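# Stow stapler and tape measure in tray; secure paper cutter

## Task

Place both the stapler and the tape measure inside the tray, and leave the paper cutter in a safe state (for example with its blade lowered and locked) so it can be left alone. The person who asked cannot be reached for questions.

## Robot and tools

Robot: two 6-joint arms, left_arm and right_arm, each with a parallel two-finger gripper and a wrist camera. Fixed cameras are cam_high, cam_low and cam_over; the wrist cameras are cam_left_wrist and cam_right_wrist. All images are 672x504.

Frames: the scene frame has its origin at table-top height, midway between the nominal arm bases, with +z up, +x pointing out over the table, and left_arm on the +y side. Image left and right do not match arm names. Calibrated bases: left_arm at (+0.002, +0.363, 0) m, right_arm at (+0.010, -0.362, 0) m, each turned slightly about z. Hand positions, orientations and wrist-camera poses in results are given in that arm's own base frame; fixed cameras and the table use the scene frame. Reported hand positions can be a few centimetres off, worse at long reach. end_effector_position is the point between the finger pads, about 1 cm behind the tips; the fingers point along the gripper's +z axis and open and close along its y axis.

Command row: every moving command uses rows of exactly 14 numbers covering both arms, even if only one moves. First the 7 values for left_arm, then 7 for right_arm. Within each arm the order is: shoulder, elbow, waist, wrist pitch, wrist yaw, wrist roll, opening. The six joint values are absolute target angles in radians, in the same convention as the Joint positions line, not offsets. Stated ranges: shoulder 0.000 to 3.142, elbow 0.000 to 3.142, waist -2.618 to 3.054, wrist pitch -1.571 to 1.571, wrist yaw -1.571 to 1.571, wrist roll -2.094 to 2.094. Real limits can differ by up to 0.059 rad; targets beyond a limit are clipped and reported with "joint sent to its limit", and a target more than 0.059 rad outside a stated range (and farther out than the present angle) gets the call refused. Opening is an absolute value on a -1 (closed) to +1 (fully open) scale; away from the ends it tracks grip_measured. To keep a gripper unchanged, repeat its current command, since 0 is itself a command. To keep a joint still, resend its Joint targets value.

Tools:
- execute_actions(actions, cameras): actions is a list of actions; each action is up to 15 rows, one per 1/30 s control step, and a short action repeats its last row for the rest. An empty list just returns state and images. cameras picks image names; omitted, null or ["all"] gives all, [] gives none.
- move(target, speed, blend, opening_speed, grip_force, blocking, cameras): target is one 14-number row or a list of up to 15 rows, all absolute joint angles and openings. All joints interpolate together, so grippers follow curves, with no obstacle avoidance. speed is the peak speed in rad/s of the joint with the longest travel (0.01 to 12.57, default 0.5), one value or one per target. blend in rad rounds corners at intermediate targets (0 means stop at each). opening_speed is how fast openings change per second on the -1..+1 scale, at least 0.2; use it for gentle closing on fragile items. grip_force is the per-pad force limit in newtons, 10 to 50 (full), one number or one per arm; it persists, and lower values close more slowly. blocking=false returns after about 0.5 s while the move continues; a new move replaces it. The result ends with a "move:" line: done, off_target (at rest, some joint over 0.035 rad from target), moving, held or fault, plus limits=held if steps were withheld.
- wait(seconds): 0 to 10 s, arms hold their last command; returns early if a running move finishes.
- stop(): brakes a running move.
- zoom_image(camera, region): region [x0, y0, x1, y1] in pixels of the latest image of that camera, at most 504 by 504.
- read_manual(section): licence texts only.
- finished_scene(scene): ends the scene for good; everything must stay in place without the robot.

Result lines: Joint positions and Joint velocities list, per arm, the six joints in the row order, then finger-pad gap in metres (0.094 fully open). "within noise" means velocities are negligible. Joint targets shows what joints are currently being driven to. Tool commands shows gripper commands. grip_measured is the measured opening on the command scale; on a hard part under full squeeze it reads a few mm narrower than the part. grip_effort_nm is gripper motor effort (negative closing) and is only a rough hint of a grasp. Joint torques include the arm's own weight and carry offsets and noise. "joint command not followed" means the clearance check altered targets. MOTOR HOT appears at 75 °C; at 90 °C the arm folds and idles for the rest of the scene.

Motion notes: each joint's target can only lead its measured angle by 0.339 rad (waist, shoulder, elbow) or 2.2 rad (wrist joints) per step, and a step that would shift the gripper over 200 mm is scaled back, so big moves take several actions. Time keeps passing while you think.

Avoid: dropping objects or releasing them while moving, knocking anything off the table (that fails the task), striking fixed or heavy items hard, fast impacts, pushing hard into contacts, letting the two arms bump or a gripper close on the other arm's fingers, straining the wrist-camera cables, and holding loads or stretched poses for long (motor heating). To release, command an opening well above grip_measured. Loose objects may occasionally get nudged by disturbances.

Each tool is called after ">>>" by a JSON object that holds its "fn" and its "kwargs", one argument or row to a line.

## Session

>>> {"fn": "execute_actions", "kwargs": {
  "actions": []
}}

Scene clock: 0.00 s.
left_arm: end_effector_position=(+0.3779, +0.0459, +0.1008) grip_measured=+1.000 grip_effort_nm=n/a end_effector_quat_wxyz=(+0.584, -0.094, +0.796, +0.128) | right_arm: end_effector_position=(+0.4154, +0.0043, +0.1214) grip_measured=+1.000 grip_effort_nm=n/a end_effector_quat_wxyz=(+0.612, -0.008, +0.789, -0.056)
Joint names: [shoulder, elbow, waist, wrist pitch, wrist yaw, wrist roll]
Joint positions: left_arm=[1.516 0.305 -0.054 0.9 -0.371 -0.017 0.094] | right_arm=[1.568 0.416 0.073 0.901 0.15 -0.063 0.094]
Joint velocities: within noise
Joint torques (N m): no reading
Heat: left arm: 37 °C; right arm: 37 °C.
Joint targets: left_arm=[1.510 0.312 -0.054 0.901 -0.373 -0.019] | right_arm=[1.566 0.418 0.073 0.887 0.150 -0.063]
Tool commands: left_gripper/opening=+1.0 right_gripper/opening=+1.0

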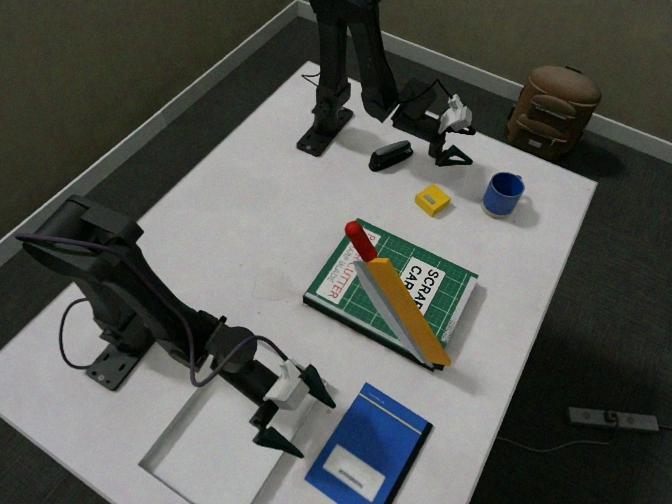

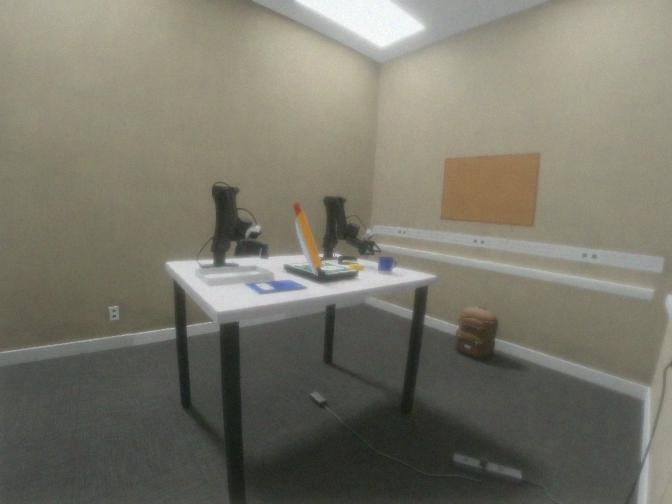

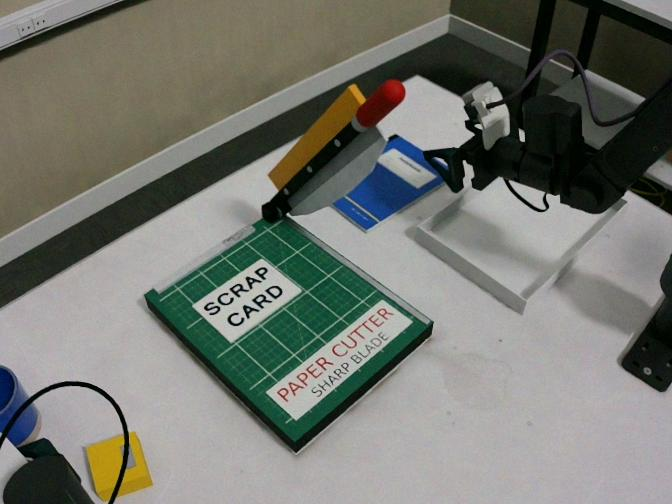

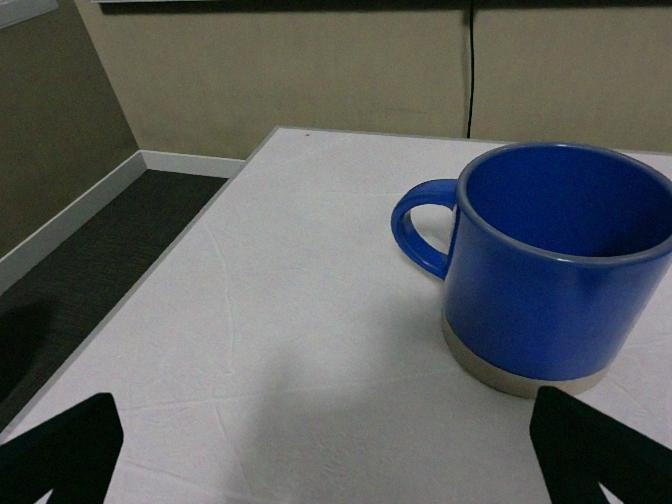

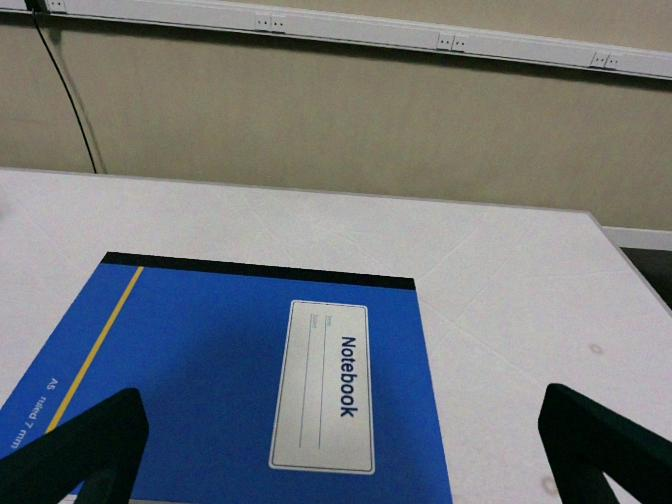

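>>> {"fn": "zoom_image", "kwargs": {
  "camera": "cam_high",
  "region": [290, 120, 540, 380]
}}

>>> {"fn": "zoom_image", "kwargs": {
  "camera": "cam_over",
  "region": [230, 60, 450, 250]
}}

>>> {"fn": "zoom_image", "kwargs": {
  "camera": "cam_low",
  "region": [180, 180, 440, 310]
}}

Scaled by 1.938 from the camera's 672x504 image, which has a finer 960x720 frame.

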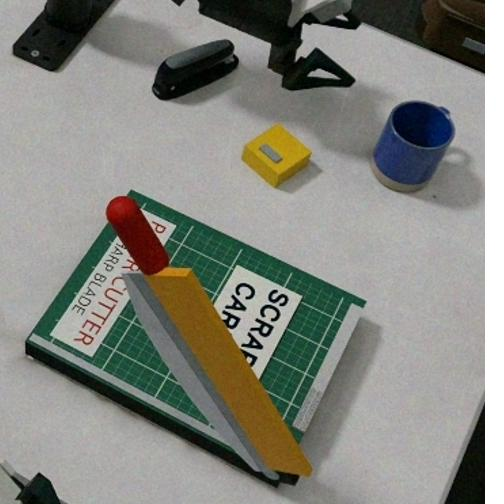

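Scaled by 2.291 from the camera's 672x504 image, which has a finer 960x720 frame.

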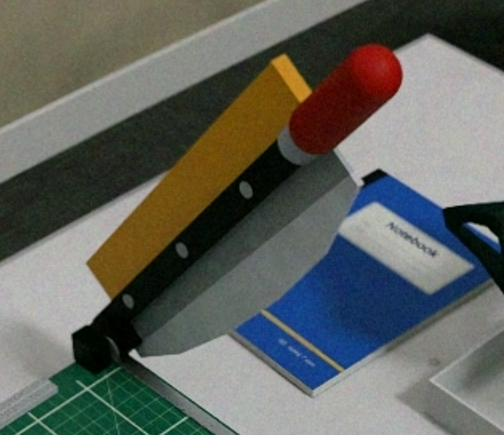

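Scaled by 1.938 from the camera's 672x504 image, which has a finer 960x720 frame.

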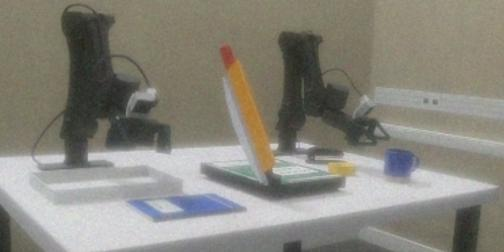

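>>> {"fn": "move", "kwargs": {
  "target": [
    [1.2,0.6,-0.05,0.2,-0.2,-0.4,1,1.2,1.4,0.3,-0.9,0.3,0.3,1],
    [1.34,1.279,-0.004,-1.509,0,-1.089,1,1.166,1.452,1.272,-1.367,1.071,1.025,1]
  ],
  "speed": 1.0,
  "blend": [0.15,0]
}}

Scene clock: 121.47 s.
left_arm: end_effector_position=(+0.2056, -0.0010, +0.1654) grip_measured=+1.000 grip_effort_nm=-0.01 end_effector_quat_wxyz=(+0.001, -0.509, +0.861, +0.000) | right_arm: end_effector_position=(+0.2130, +0.1591, +0.3395) grip_measured=+1.000 grip_effort_nm=0.02 end_effector_quat_wxyz=(+0.527, +0.010, +0.850, -0.017)
Joint names: [shoulder, elbow, waist, wrist pitch, wrist yaw, wrist roll]
Joint positions: left_arm=[1.328 1.252 -0.011 -1.493 -0.001 -1.079 0.094] | right_arm=[1.179 1.431 1.265 -1.341 1.046 1.006 0.094]
Joint torques (N m): left_arm=[-3.17 8.59 0.57 0.03 -0.01 -0.08] | right_arm=[-3.63 6.22 0.57 0.8 0.63 0.27]
Heat: left arm: 40 °C; right arm: 41 °C.
Joint targets: left_arm=[1.340 1.279 -0.004 -1.509 0.000 -1.089] | right_arm=[1.166 1.452 1.272 -1.367 1.071 1.025]
move: done
camera_calibration:
cam_left_wrist: T_world_to_cam=[[0.870954, -0.491342, -0.00469122, -0.177398], [-0.44157, -0.786844, 0.431152, 0.0561972], [-0.215534, -0.373442, -0.902267, 0.287366], [0, 0, 0, 1]] pos_world=[0.241257, 0.0643702, 0.234219]
cam_right_wrist: T_world_to_cam=[[-0.0366133, -0.999194, 0.016434, 0.162809], [-0.776183, 0.0180757, -0.630248, 0.417907], [0.629444, -0.0358312, -0.77622, 0.220979], [0, 0, 0, 1]] pos_world=[0.19124, 0.163042, 0.432238]

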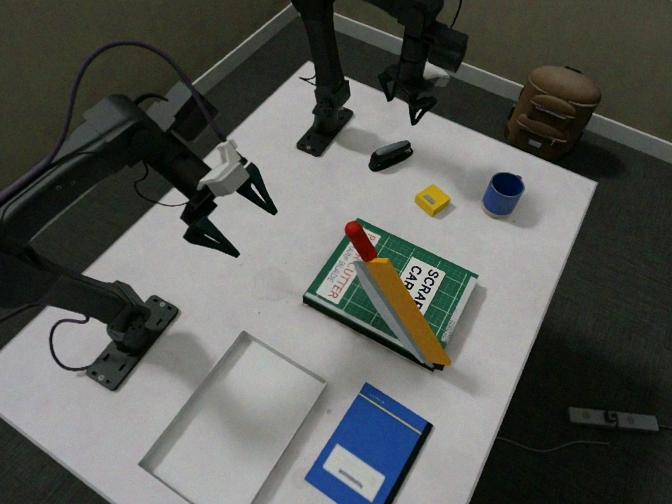

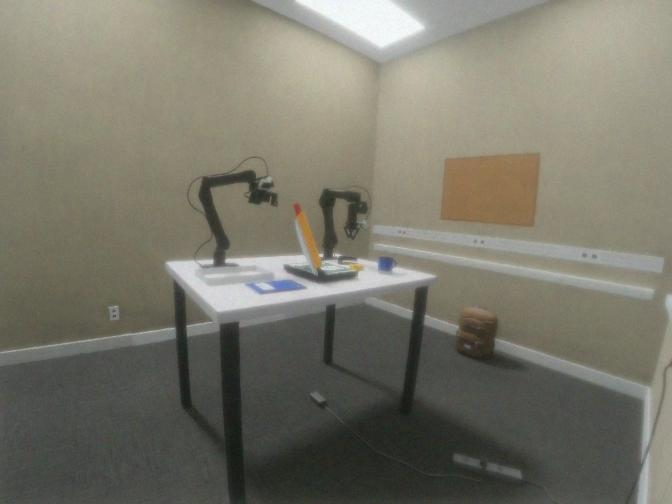

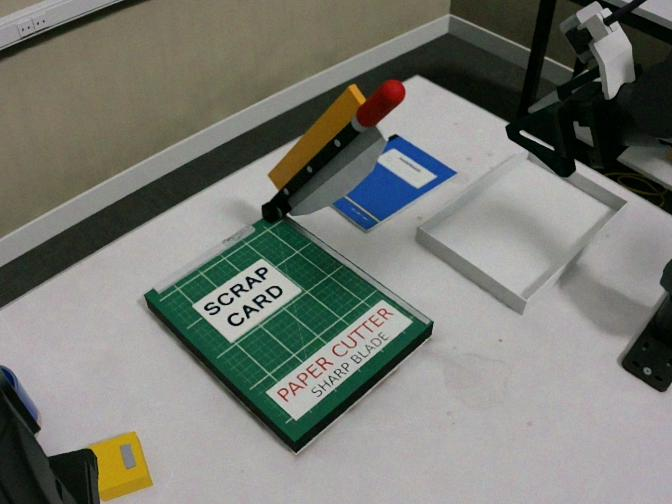

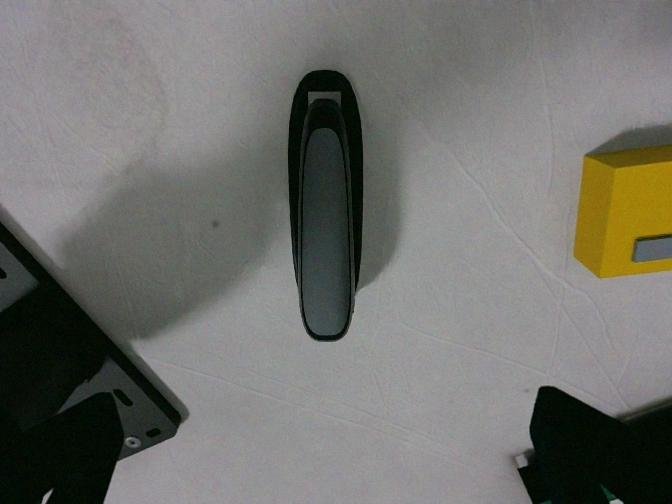

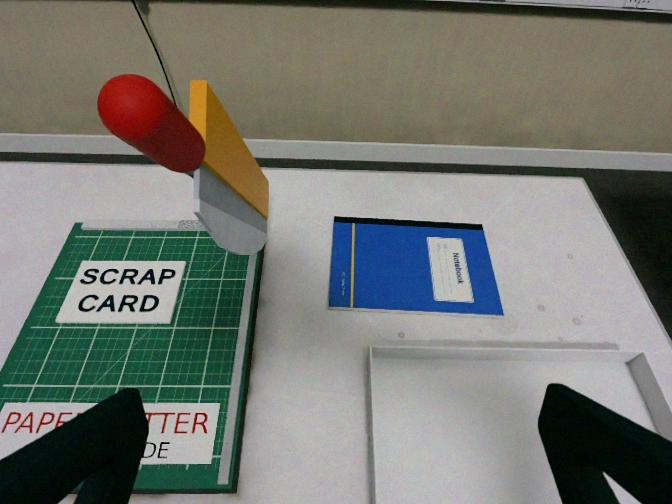

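>>> {"fn": "zoom_image", "kwargs": {
  "camera": "cam_right_wrist",
  "region": [60, 50, 320, 300]
}}

Scaled by 1.938 from the camera's 672x504 image, which has a finer 960x720 frame.

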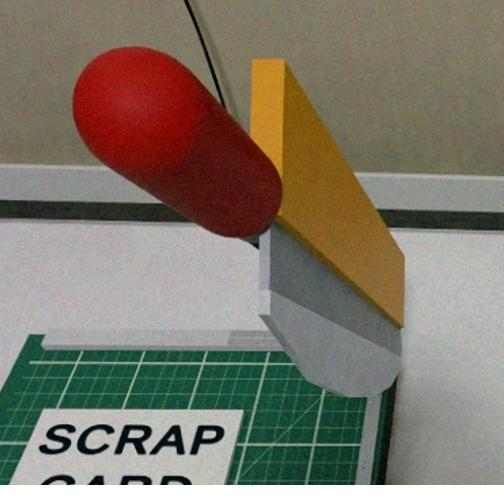

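>>> {"fn": "move", "kwargs": {
  "target": [
    [1.345,0.780,0.003,-1.006,0,-1.085,1,1.528,1.720,1.217,-1.189,1.044,0.929,1]
  ],
  "speed": 0.5,
  "cameras": ["cam_left_wrist","cam_right_wrist","cam_high"]
}}

Scene clock: 137.80 s.
left_arm: end_effector_position=(+0.1996, +0.0003, +0.0483) grip_measured=+1.000 grip_effort_nm=-0.01 end_effector_quat_wxyz=(+0.002, -0.512, +0.859, -0.001) | right_arm: end_effector_position=(+0.2542, +0.2503, +0.3469) grip_measured=+1.000 grip_effort_nm=0.02 end_effector_quat_wxyz=(+0.532, +0.012, +0.846, -0.017)
Joint names: [shoulder, elbow, waist, wrist pitch, wrist yaw, wrist roll]
Joint positions: left_arm=[1.336 0.787 -0.004 -1.019 0 -1.079 0.094] | right_arm=[1.52 1.699 1.225 -1.199 1.037 0.933 0.094]
Joint torques (N m): left_arm=[-3.45 5.34 0.57 0.42 0 -0.04] | right_arm=[-5.11 6.54 -0.68 1.29 0.44 -0.02]
Heat: left arm: 42 °C; right arm: 38 °C.
Joint targets: left_arm=[1.345 0.780 0.003 -1.006 0.000 -1.085] | right_arm=[1.528 1.720 1.217 -1.189 1.044 0.929]
move: done
camera_calibration:
cam_left_wrist: T_world_to_cam=[[0.874487, -0.485044, -0.00233214, -0.172997], [-0.436855, -0.789678, 0.430774, 0.104187], [-0.210786, -0.375687, -0.902457, 0.179954], [0, 0, 0, 1]] pos_world=[0.23473, 0.065969, 0.117116]
cam_right_wrist: T_world_to_cam=[[-0.0396799, -0.999112, 0.0141507, 0.256873], [-0.768745, 0.0214777, -0.639194, 0.45324], [0.638323, -0.0362415, -0.768915, 0.199368], [0, 0, 0, 1]] pos_world=[0.231357, 0.254136, 0.439371]
Images, in order (width x height): cam_high 672x504, cam_left_wrist 672x504, cam_right_wrist 672x504.

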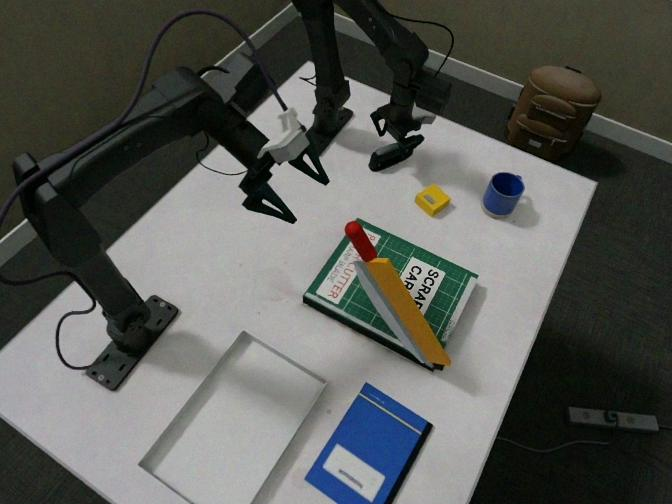

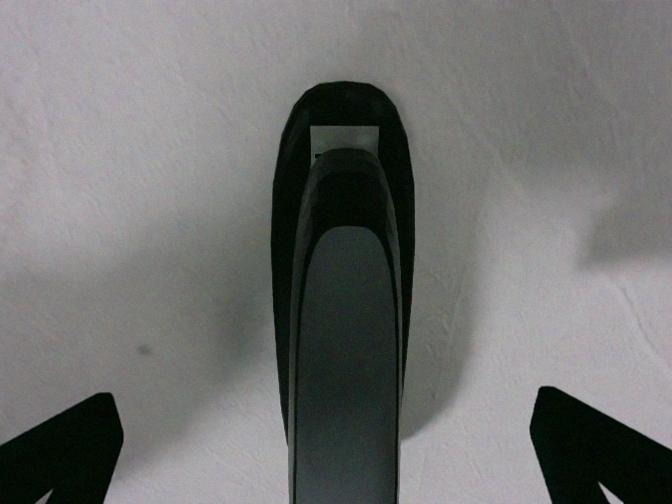

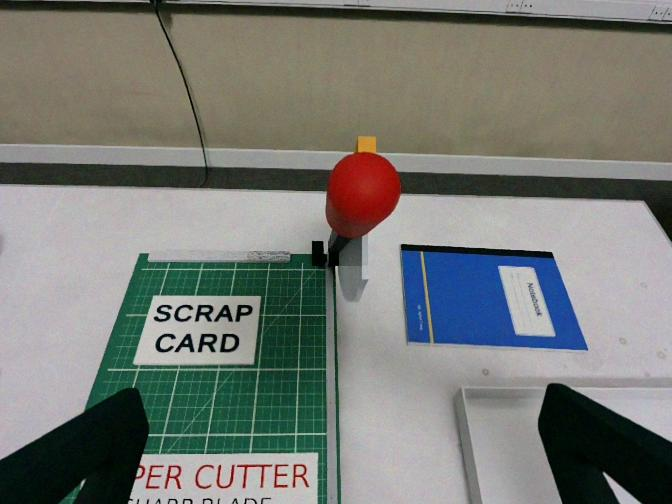

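>>> {"fn": "move", "kwargs": {
  "target": [
    [1.374,0.726,0.006,-0.925,0,-1.085,1,1.555,1.572,0.896,-0.689,0.824,0.528,1],
    [1.374,0.726,0.006,-0.925,0,-1.085,-0.5,1.555,1.572,0.896,-0.689,0.824,0.528,1]
  ],
  "speed": 0.35,
  "opening_speed": 0.8,
  "cameras": ["cam_left_wrist","cam_right_wrist","cam_high","cam_over"]
}}

Scene clock: 157.57 s.
left_arm: end_effector_position=(+0.2026, +0.0002, +0.0317) grip_measured=-0.443 grip_effort_nm=-1.00 end_effector_quat_wxyz=(+0.005, -0.513, +0.858, -0.005) | right_arm: end_effector_position=(+0.3562, +0.2372, +0.3368) grip_measured=+1.000 grip_effort_nm=0.01 end_effector_quat_wxyz=(+0.542, +0.025, +0.840, -0.004)
Joint names: [shoulder, elbow, waist, wrist pitch, wrist yaw, wrist roll]
Joint positions: left_arm=[1.362 0.737 -0.001 -0.931 0.004 -1.079 0.026] | right_arm=[1.541 1.588 0.9 -0.699 0.824 0.533 0.094]
Joint torques (N m): left_arm=[-3.3 4.9 0.54 0.33 -0.06 -0.03] | right_arm=[-5.52 4.37 -0.32 1.81 0.24 -0.03]
Heat: left arm: 40 °C; right arm: 38 °C.
Joint targets: left_arm=[1.374 0.726 0.006 -0.925 0.000 -1.085] | right_arm=[1.555 1.572 0.896 -0.689 0.824 0.528]
move: done
camera_calibration:
cam_left_wrist: T_world_to_cam=[[0.875915, -0.482367, 0.00977253, -0.176324], [-0.439396, -0.789191, 0.429078, 0.113142], [-0.199261, -0.38013, -0.903214, 0.163219], [0, 0, 0, 1]] pos_world=[0.236682, 0.066282, 0.100598]
cam_right_wrist: T_world_to_cam=[[-0.0478779, -0.998597, -0.022608, 0.263171], [-0.752502, 0.0509445, -0.656616, 0.518556], [0.656847, -0.0144248, -0.753886, 0.10919], [0, 0, 0, 1]] pos_world=[0.331093, 0.237959, 0.428758]
Images, in order (width x height): cam_high 672x504, cam_over 672x504, cam_left_wrist 672x504, cam_right_wrist 672x504.

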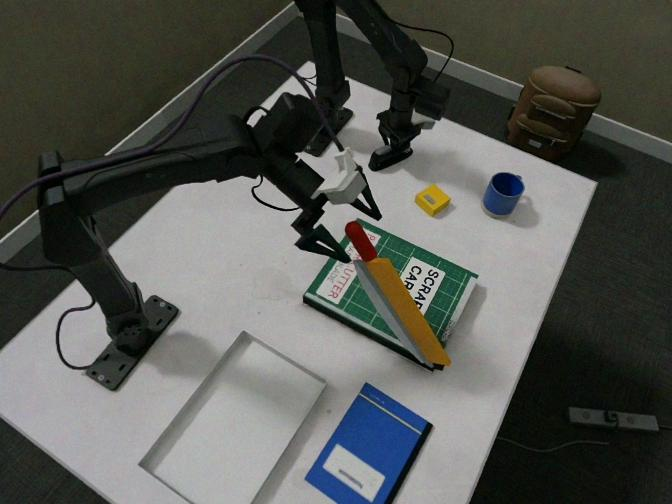

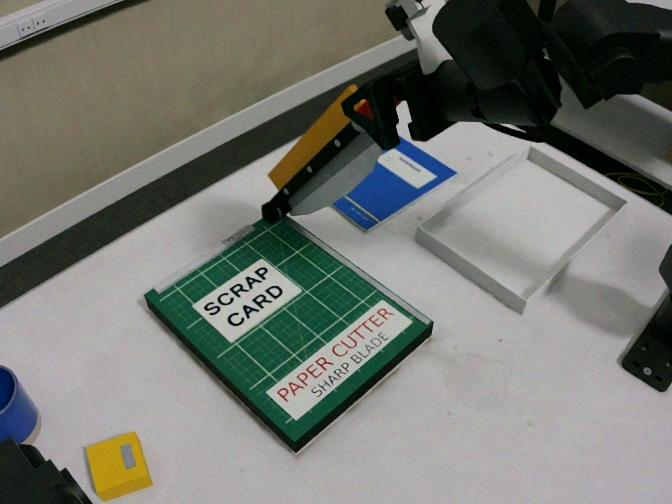

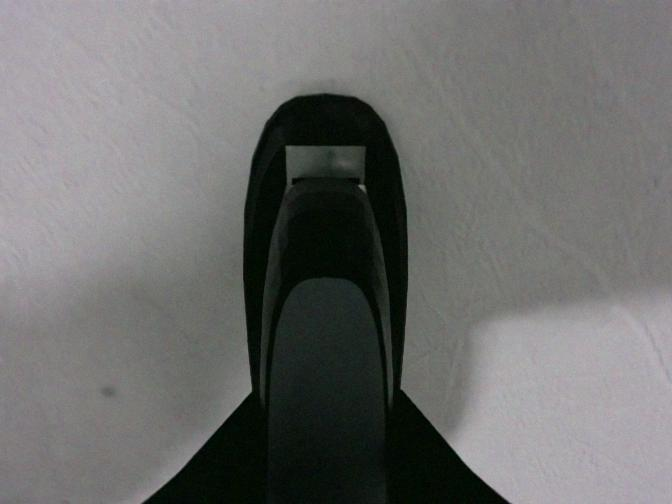

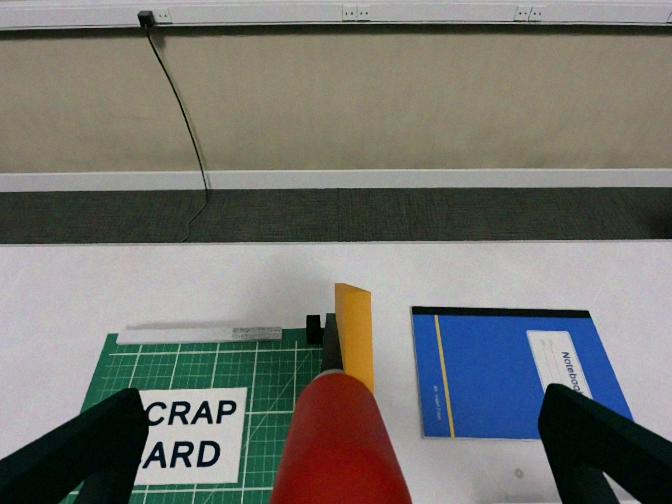

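>>> {"fn": "move", "kwargs": {
  "target": [
    [1.294,1.045,0.006,-1.322,0,-1.085,-0.5,1.610,1.637,0.853,-0.7755,0.746,0.563,1],
    [1.294,1.045,0.006,-1.322,0,-1.085,-0.5,1.610,1.637,0.853,-0.7755,0.746,0.563,-0.65]
  ],
  "speed": 0.4,
  "opening_speed": 0.8,
  "grip_force": [50,35],
  "cameras": ["cam_left_wrist","cam_right_wrist","cam_high","cam_over"]
}}

Scene clock: 175.27 s.
left_arm: end_effector_position=(+0.1964, +0.0002, +0.1080) grip_measured=-0.444 grip_effort_nm=-1.03 end_effector_quat_wxyz=(-0.017, -0.513, +0.858, +0.008) | right_arm: end_effector_position=(+0.3662, +0.2398, +0.3117) grip_measured=-0.448 grip_effort_nm=-0.71 end_effector_quat_wxyz=(+0.504, +0.015, +0.864, -0.007)
Joint names: [shoulder, elbow, waist, wrist pitch, wrist yaw, wrist roll]
Joint positions: left_arm=[1.319 1.016 -0.001 -1.305 0.004 -1.079 0.026] | right_arm=[1.593 1.613 0.86 -0.752 0.744 0.551 0.026]
Joint torques (N m): left_arm=[-6.31 8.85 0.54 0.01 -0.04 -0.06] | right_arm=[-5.74 7.39 -0.61 1.41 0.26 0.17]
Heat: left arm: 41 °C; right arm: 39 °C.
Joint targets: left_arm=[1.294 1.045 0.006 -1.322 0.000 -1.085] | right_arm=[1.610 1.637 0.853 -0.775 0.746 0.563]
grip_force (N): 50, 35
move: done
camera_calibration:
cam_left_wrist: T_world_to_cam=[[0.875183, -0.482419, -0.0364331, -0.166503], [-0.416224, -0.789199, 0.451577, 0.0707416], [-0.246602, -0.380048, -0.891488, 0.238856], [0, 0, 0, 1]] pos_world=[0.234067, 0.0662818, 0.174926]
cam_right_wrist: T_world_to_cam=[[-0.034645, -0.999383, -0.00577348, 0.255777], [-0.808901, 0.0314334, -0.587104, 0.513083], [0.586923, -0.0156701, -0.809491, 0.126989], [0, 0, 0, 1]] pos_world=[0.349362, 0.241481, 0.405506]
Images, in order (width x height): cam_high 672x504, cam_over 672x504, cam_left_wrist 672x504, cam_right_wrist 672x504.

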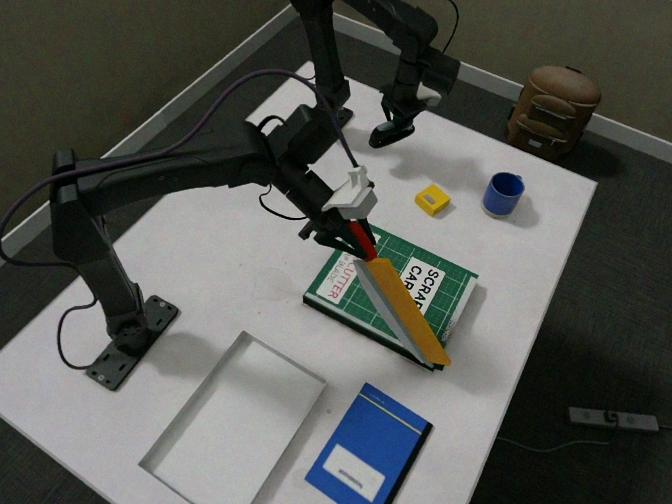

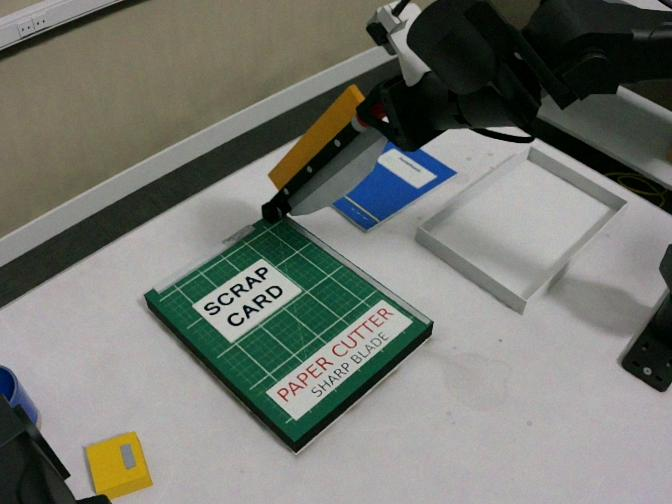

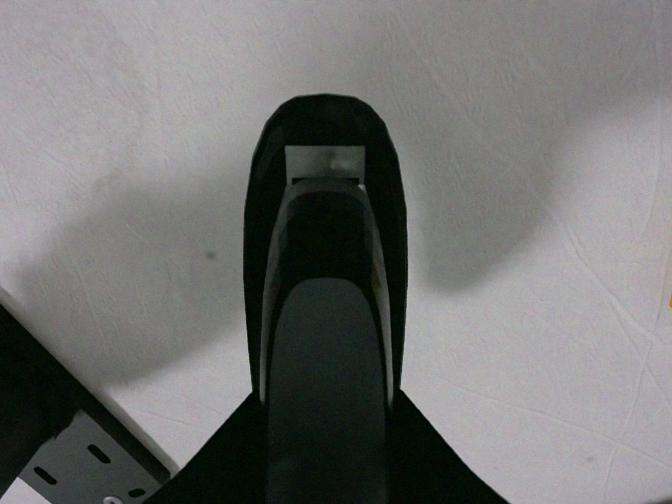

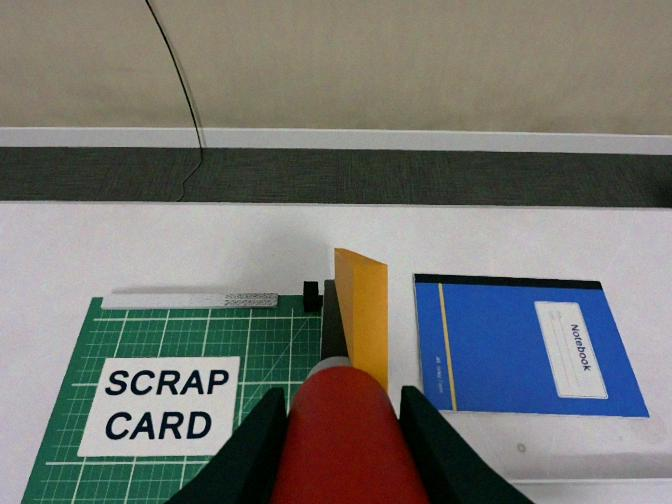

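>>> {"fn": "move", "kwargs": {
  "target": [1.755,1.445,-1.187,-1.260,0,-1.085,-0.5,1.547,1.510,0.970,-0.908,0.759,0.761,-0.65],
  "speed": 0.6,
  "cameras": ["cam_left_wrist","cam_right_wrist","cam_high","cam_over"]
}}

Scene clock: 200.83 s.
left_arm: end_effector_position=(+0.1144, -0.2875, +0.1059) grip_measured=-0.444 grip_effort_nm=-1.03 end_effector_quat_wxyz=(-0.008, +0.056, +0.998, +0.009) | right_arm: end_effector_position=(+0.3383, +0.2416, +0.2897) grip_measured=-0.449 grip_effort_nm=-0.74 end_effector_quat_wxyz=(+0.489, +0.059, +0.870, +0.006)
Joint names: [shoulder, elbow, waist, wrist pitch, wrist yaw, wrist roll]
Joint positions: left_arm=[1.74 1.41 -1.191 -1.265 0.008 -1.079 0.026] | right_arm=[1.562 1.536 0.932 -0.812 0.792 0.75 0.026]
Joint torques (N m): left_arm=[-7.12 9.31 0.35 0.26 -0.1 -0.05] | right_arm=[-7.79 3.58 3.07 0.53 -0.03 0.17]
Heat: left arm: 44 °C; right arm: 39 °C.
Joint targets: left_arm=[1.755 1.445 -1.187 -1.260 0.000 -1.085] | right_arm=[1.547 1.510 0.970 -0.908 0.759 0.761]
grip_force (N): 50, 35
move: off_target (right_arm); right_arm: the wrist pitch is farthest, 0.096 rad from its target
camera_calibration:
cam_left_wrist: T_world_to_cam=[[-0.122603, -0.992201, -0.0224988, -0.267592], [-0.888067, 0.0995584, 0.448803, 0.12028], [-0.443063, 0.075005, -0.893347, 0.260942], [0, 0, 0, 1]] pos_world=[0.189623, -0.297051, 0.173109]
cam_right_wrist: T_world_to_cam=[[-0.0995008, -0.992571, -0.0700121, 0.295419], [-0.822447, 0.121642, -0.555684, 0.45133], [0.560072, 0.00229023, -0.828441, 0.13577], [0, 0, 0, 1]] pos_world=[0.324548, 0.238012, 0.383957]
Images, in order (width x height): cam_high 672x504, cam_over 672x504, cam_left_wrist 672x504, cam_right_wrist 672x504.

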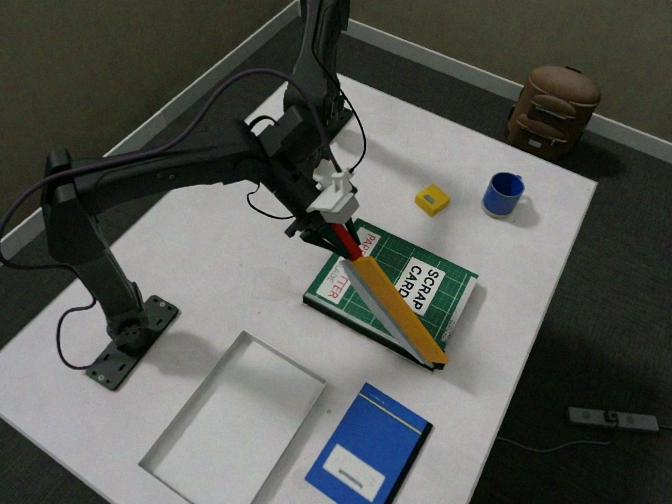

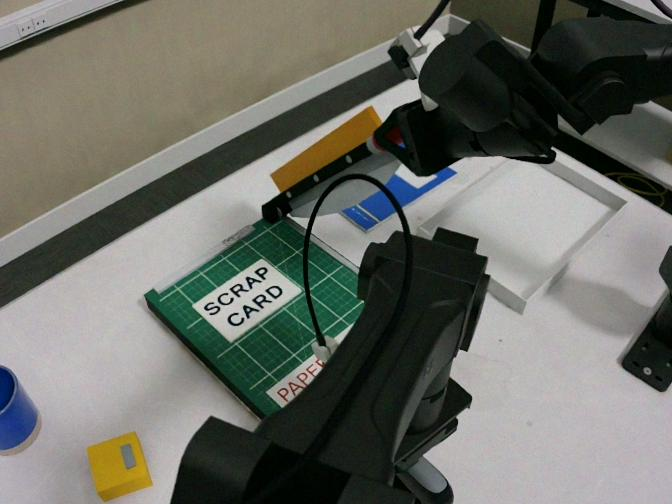

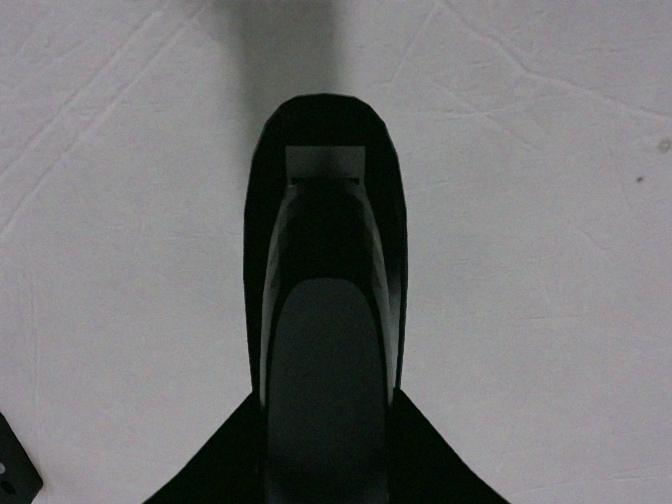

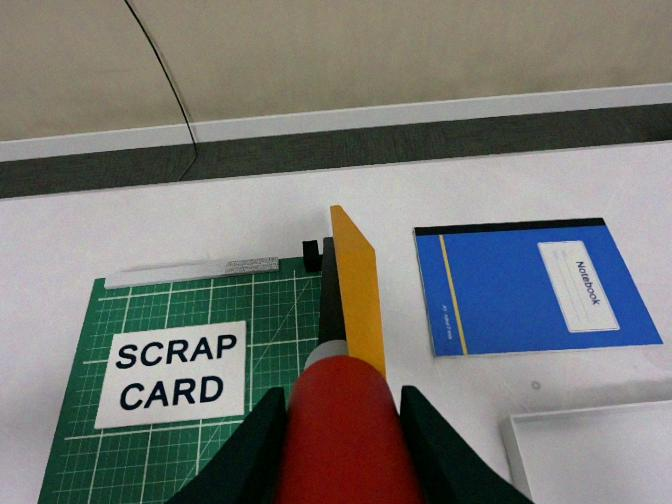

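>>> {"fn": "move", "kwargs": {
  "target": [1.8164,1.2105,-1.187,-0.965,0,-1.085,-0.5,1.520,1.386,1.045,-0.964,0.721,0.912,-0.65],
  "speed": 0.2,
  "cameras": ["cam_left_wrist","cam_right_wrist","cam_high","cam_over"]
}}

Scene clock: 209.27 s.
left_arm: end_effector_position=(+0.1182, -0.2969, +0.0400) grip_measured=-0.444 grip_effort_nm=-1.03 end_effector_quat_wxyz=(-0.002, +0.056, +0.998, -0.006) | right_arm: end_effector_position=(+0.3034, +0.2427, +0.2541) grip_measured=-0.449 grip_effort_nm=-0.74 end_effector_quat_wxyz=(+0.458, +0.069, +0.886, +0.010)
Joint names: [shoulder, elbow, waist, wrist pitch, wrist yaw, wrist roll]
Joint positions: left_arm=[1.801 1.216 -1.191 -0.978 0.008 -1.079 0.026] | right_arm=[1.52 1.417 1.009 -0.87 0.793 0.907 0.026]
Joint torques (N m): left_arm=[-7.42 5.42 0.38 0.38 -0.09 -0.03] | right_arm=[-6.22 3.19 2.86 0.37 -0.36 0.1]
Heat: left arm: 43 °C; right arm: 39 °C.
Joint targets: left_arm=[1.816 1.211 -1.187 -0.965 0.000 -1.085] | right_arm=[1.520 1.386 1.045 -0.964 0.721 0.912]
grip_force (N): 50, 35
move: off_target (right_arm); right_arm: the wrist pitch is farthest, 0.094 rad from its target
camera_calibration:
cam_left_wrist: T_world_to_cam=[[-0.122498, -0.992449, 0.00624662, -0.279134], [-0.893435, 0.113013, 0.434744, 0.159287], [-0.432167, 0.0476745, -0.900532, 0.195437], [0, 0, 0, 1]] pos_world=[0.192581, -0.304345, 0.108491]
cam_right_wrist: T_world_to_cam=[[-0.114892, -0.989974, -0.0821612, 0.297625], [-0.856966, 0.140605, -0.495822, 0.393367], [0.502403, 0.0134435, -0.864529, 0.149789], [0, 0, 0, 1]] pos_world=[0.296043, 0.237318, 0.34899]
Images, in order (width x height): cam_high 672x504, cam_over 672x504, cam_left_wrist 672x504, cam_right_wrist 672x504.

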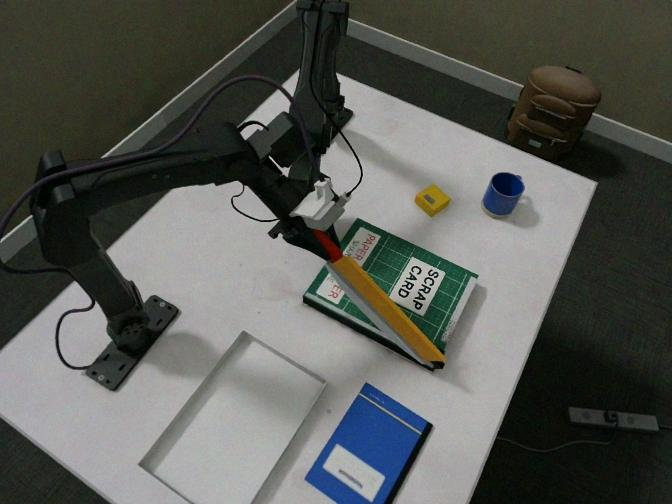

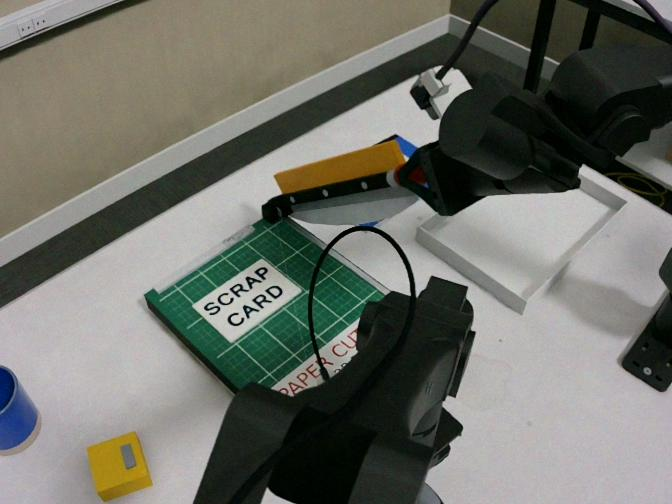

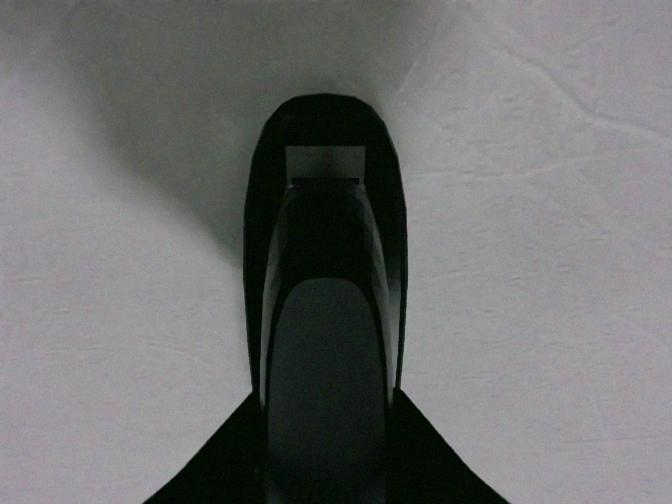

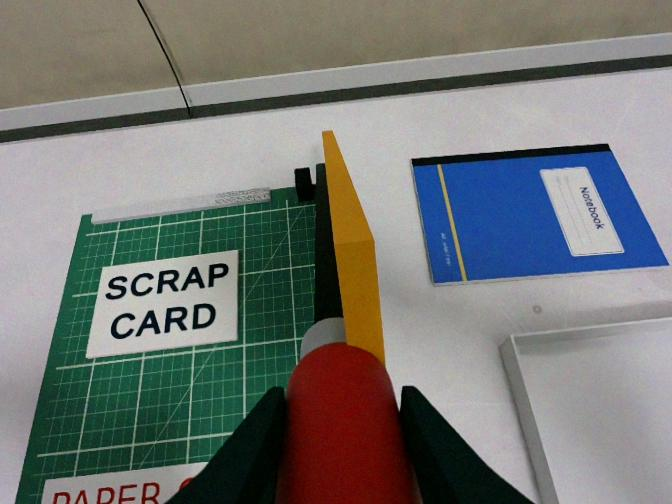

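>>> {"fn": "move", "kwargs": {
  "target": [
    [1.8228,1.186,-1.187,-0.934,0,-1.085,-0.5,1.5175,1.250,1.094,-0.945,0.654,1.019,-0.65],
    [1.8228,1.186,-1.187,-0.934,0,-1.085,0.6,1.5175,1.250,1.094,-0.945,0.654,1.019,-0.65]
  ],
  "speed": 0.2,
  "opening_speed": 0.6,
  "cameras": ["cam_left_wrist","cam_right_wrist","cam_high","cam_over"]
}}

Scene clock: 217.23 s.
left_arm: end_effector_position=(+0.1182, -0.2970, +0.0346) grip_measured=+0.598 grip_effort_nm=0.11 end_effector_quat_wxyz=(+0.000, +0.056, +0.998, -0.009) | right_arm: end_effector_position=(+0.2722, +0.2438, +0.2097) grip_measured=-0.449 grip_effort_nm=-0.74 end_effector_quat_wxyz=(+0.418, +0.060, +0.906, +0.010)
Joint names: [shoulder, elbow, waist, wrist pitch, wrist yaw, wrist roll]
Joint positions: left_arm=[1.801 1.193 -1.191 -0.946 0.008 -1.079 0.075] | right_arm=[1.494 1.284 1.071 -0.885 0.75 1.012 0.026]
Joint torques (N m): left_arm=[-6.87 5.33 0.35 0.39 -0.1 -0.05] | right_arm=[-4.3 2.88 1.83 0.55 -0.58 0.13]
Heat: left arm: 42 °C; right arm: 39 °C.
Joint targets: left_arm=[1.823 1.186 -1.187 -0.934 0.000 -1.085] | right_arm=[1.518 1.250 1.094 -0.945 0.654 1.019]
grip_force (N): 50, 35
move: off_target (right_arm); right_arm: the wrist yaw is farthest, 0.096 rad from its target
camera_calibration:
cam_left_wrist: T_world_to_cam=[[-0.122507, -0.992374, 0.0136036, -0.27944], [-0.894776, 0.116368, 0.431085, 0.162926], [-0.429381, 0.0406387, -0.902209, 0.188227], [0, 0, 0, 1]] pos_world=[0.19237, -0.303918, 0.103386]
cam_right_wrist: T_world_to_cam=[[-0.102373, -0.992355, -0.0689288, 0.285933], [-0.900337, 0.121899, -0.417774, 0.344386], [0.422982, 0.0192905, -0.905933, 0.155954], [0, 0, 0, 1]] pos_world=[0.273369, 0.238759, 0.304869]
Images, in order (width x height): cam_high 672x504, cam_over 672x504, cam_left_wrist 672x504, cam_right_wrist 672x504.

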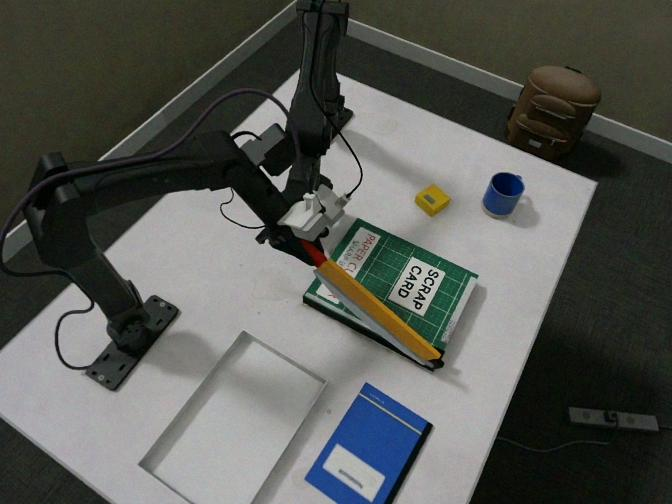

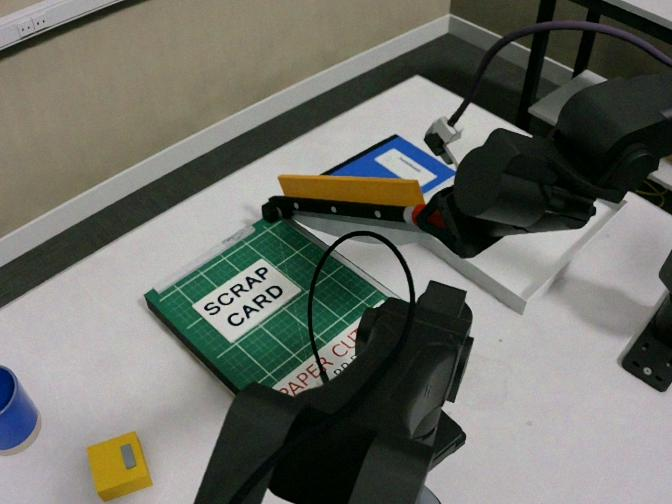

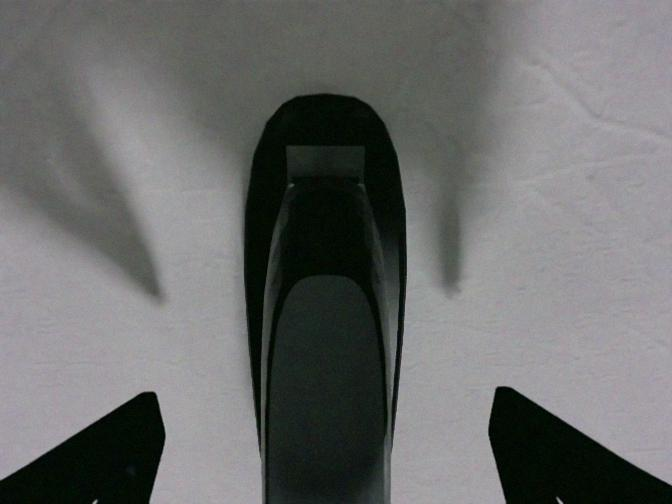

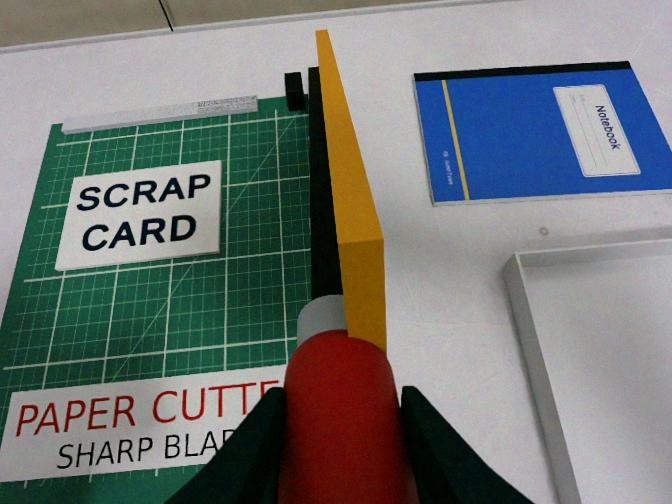

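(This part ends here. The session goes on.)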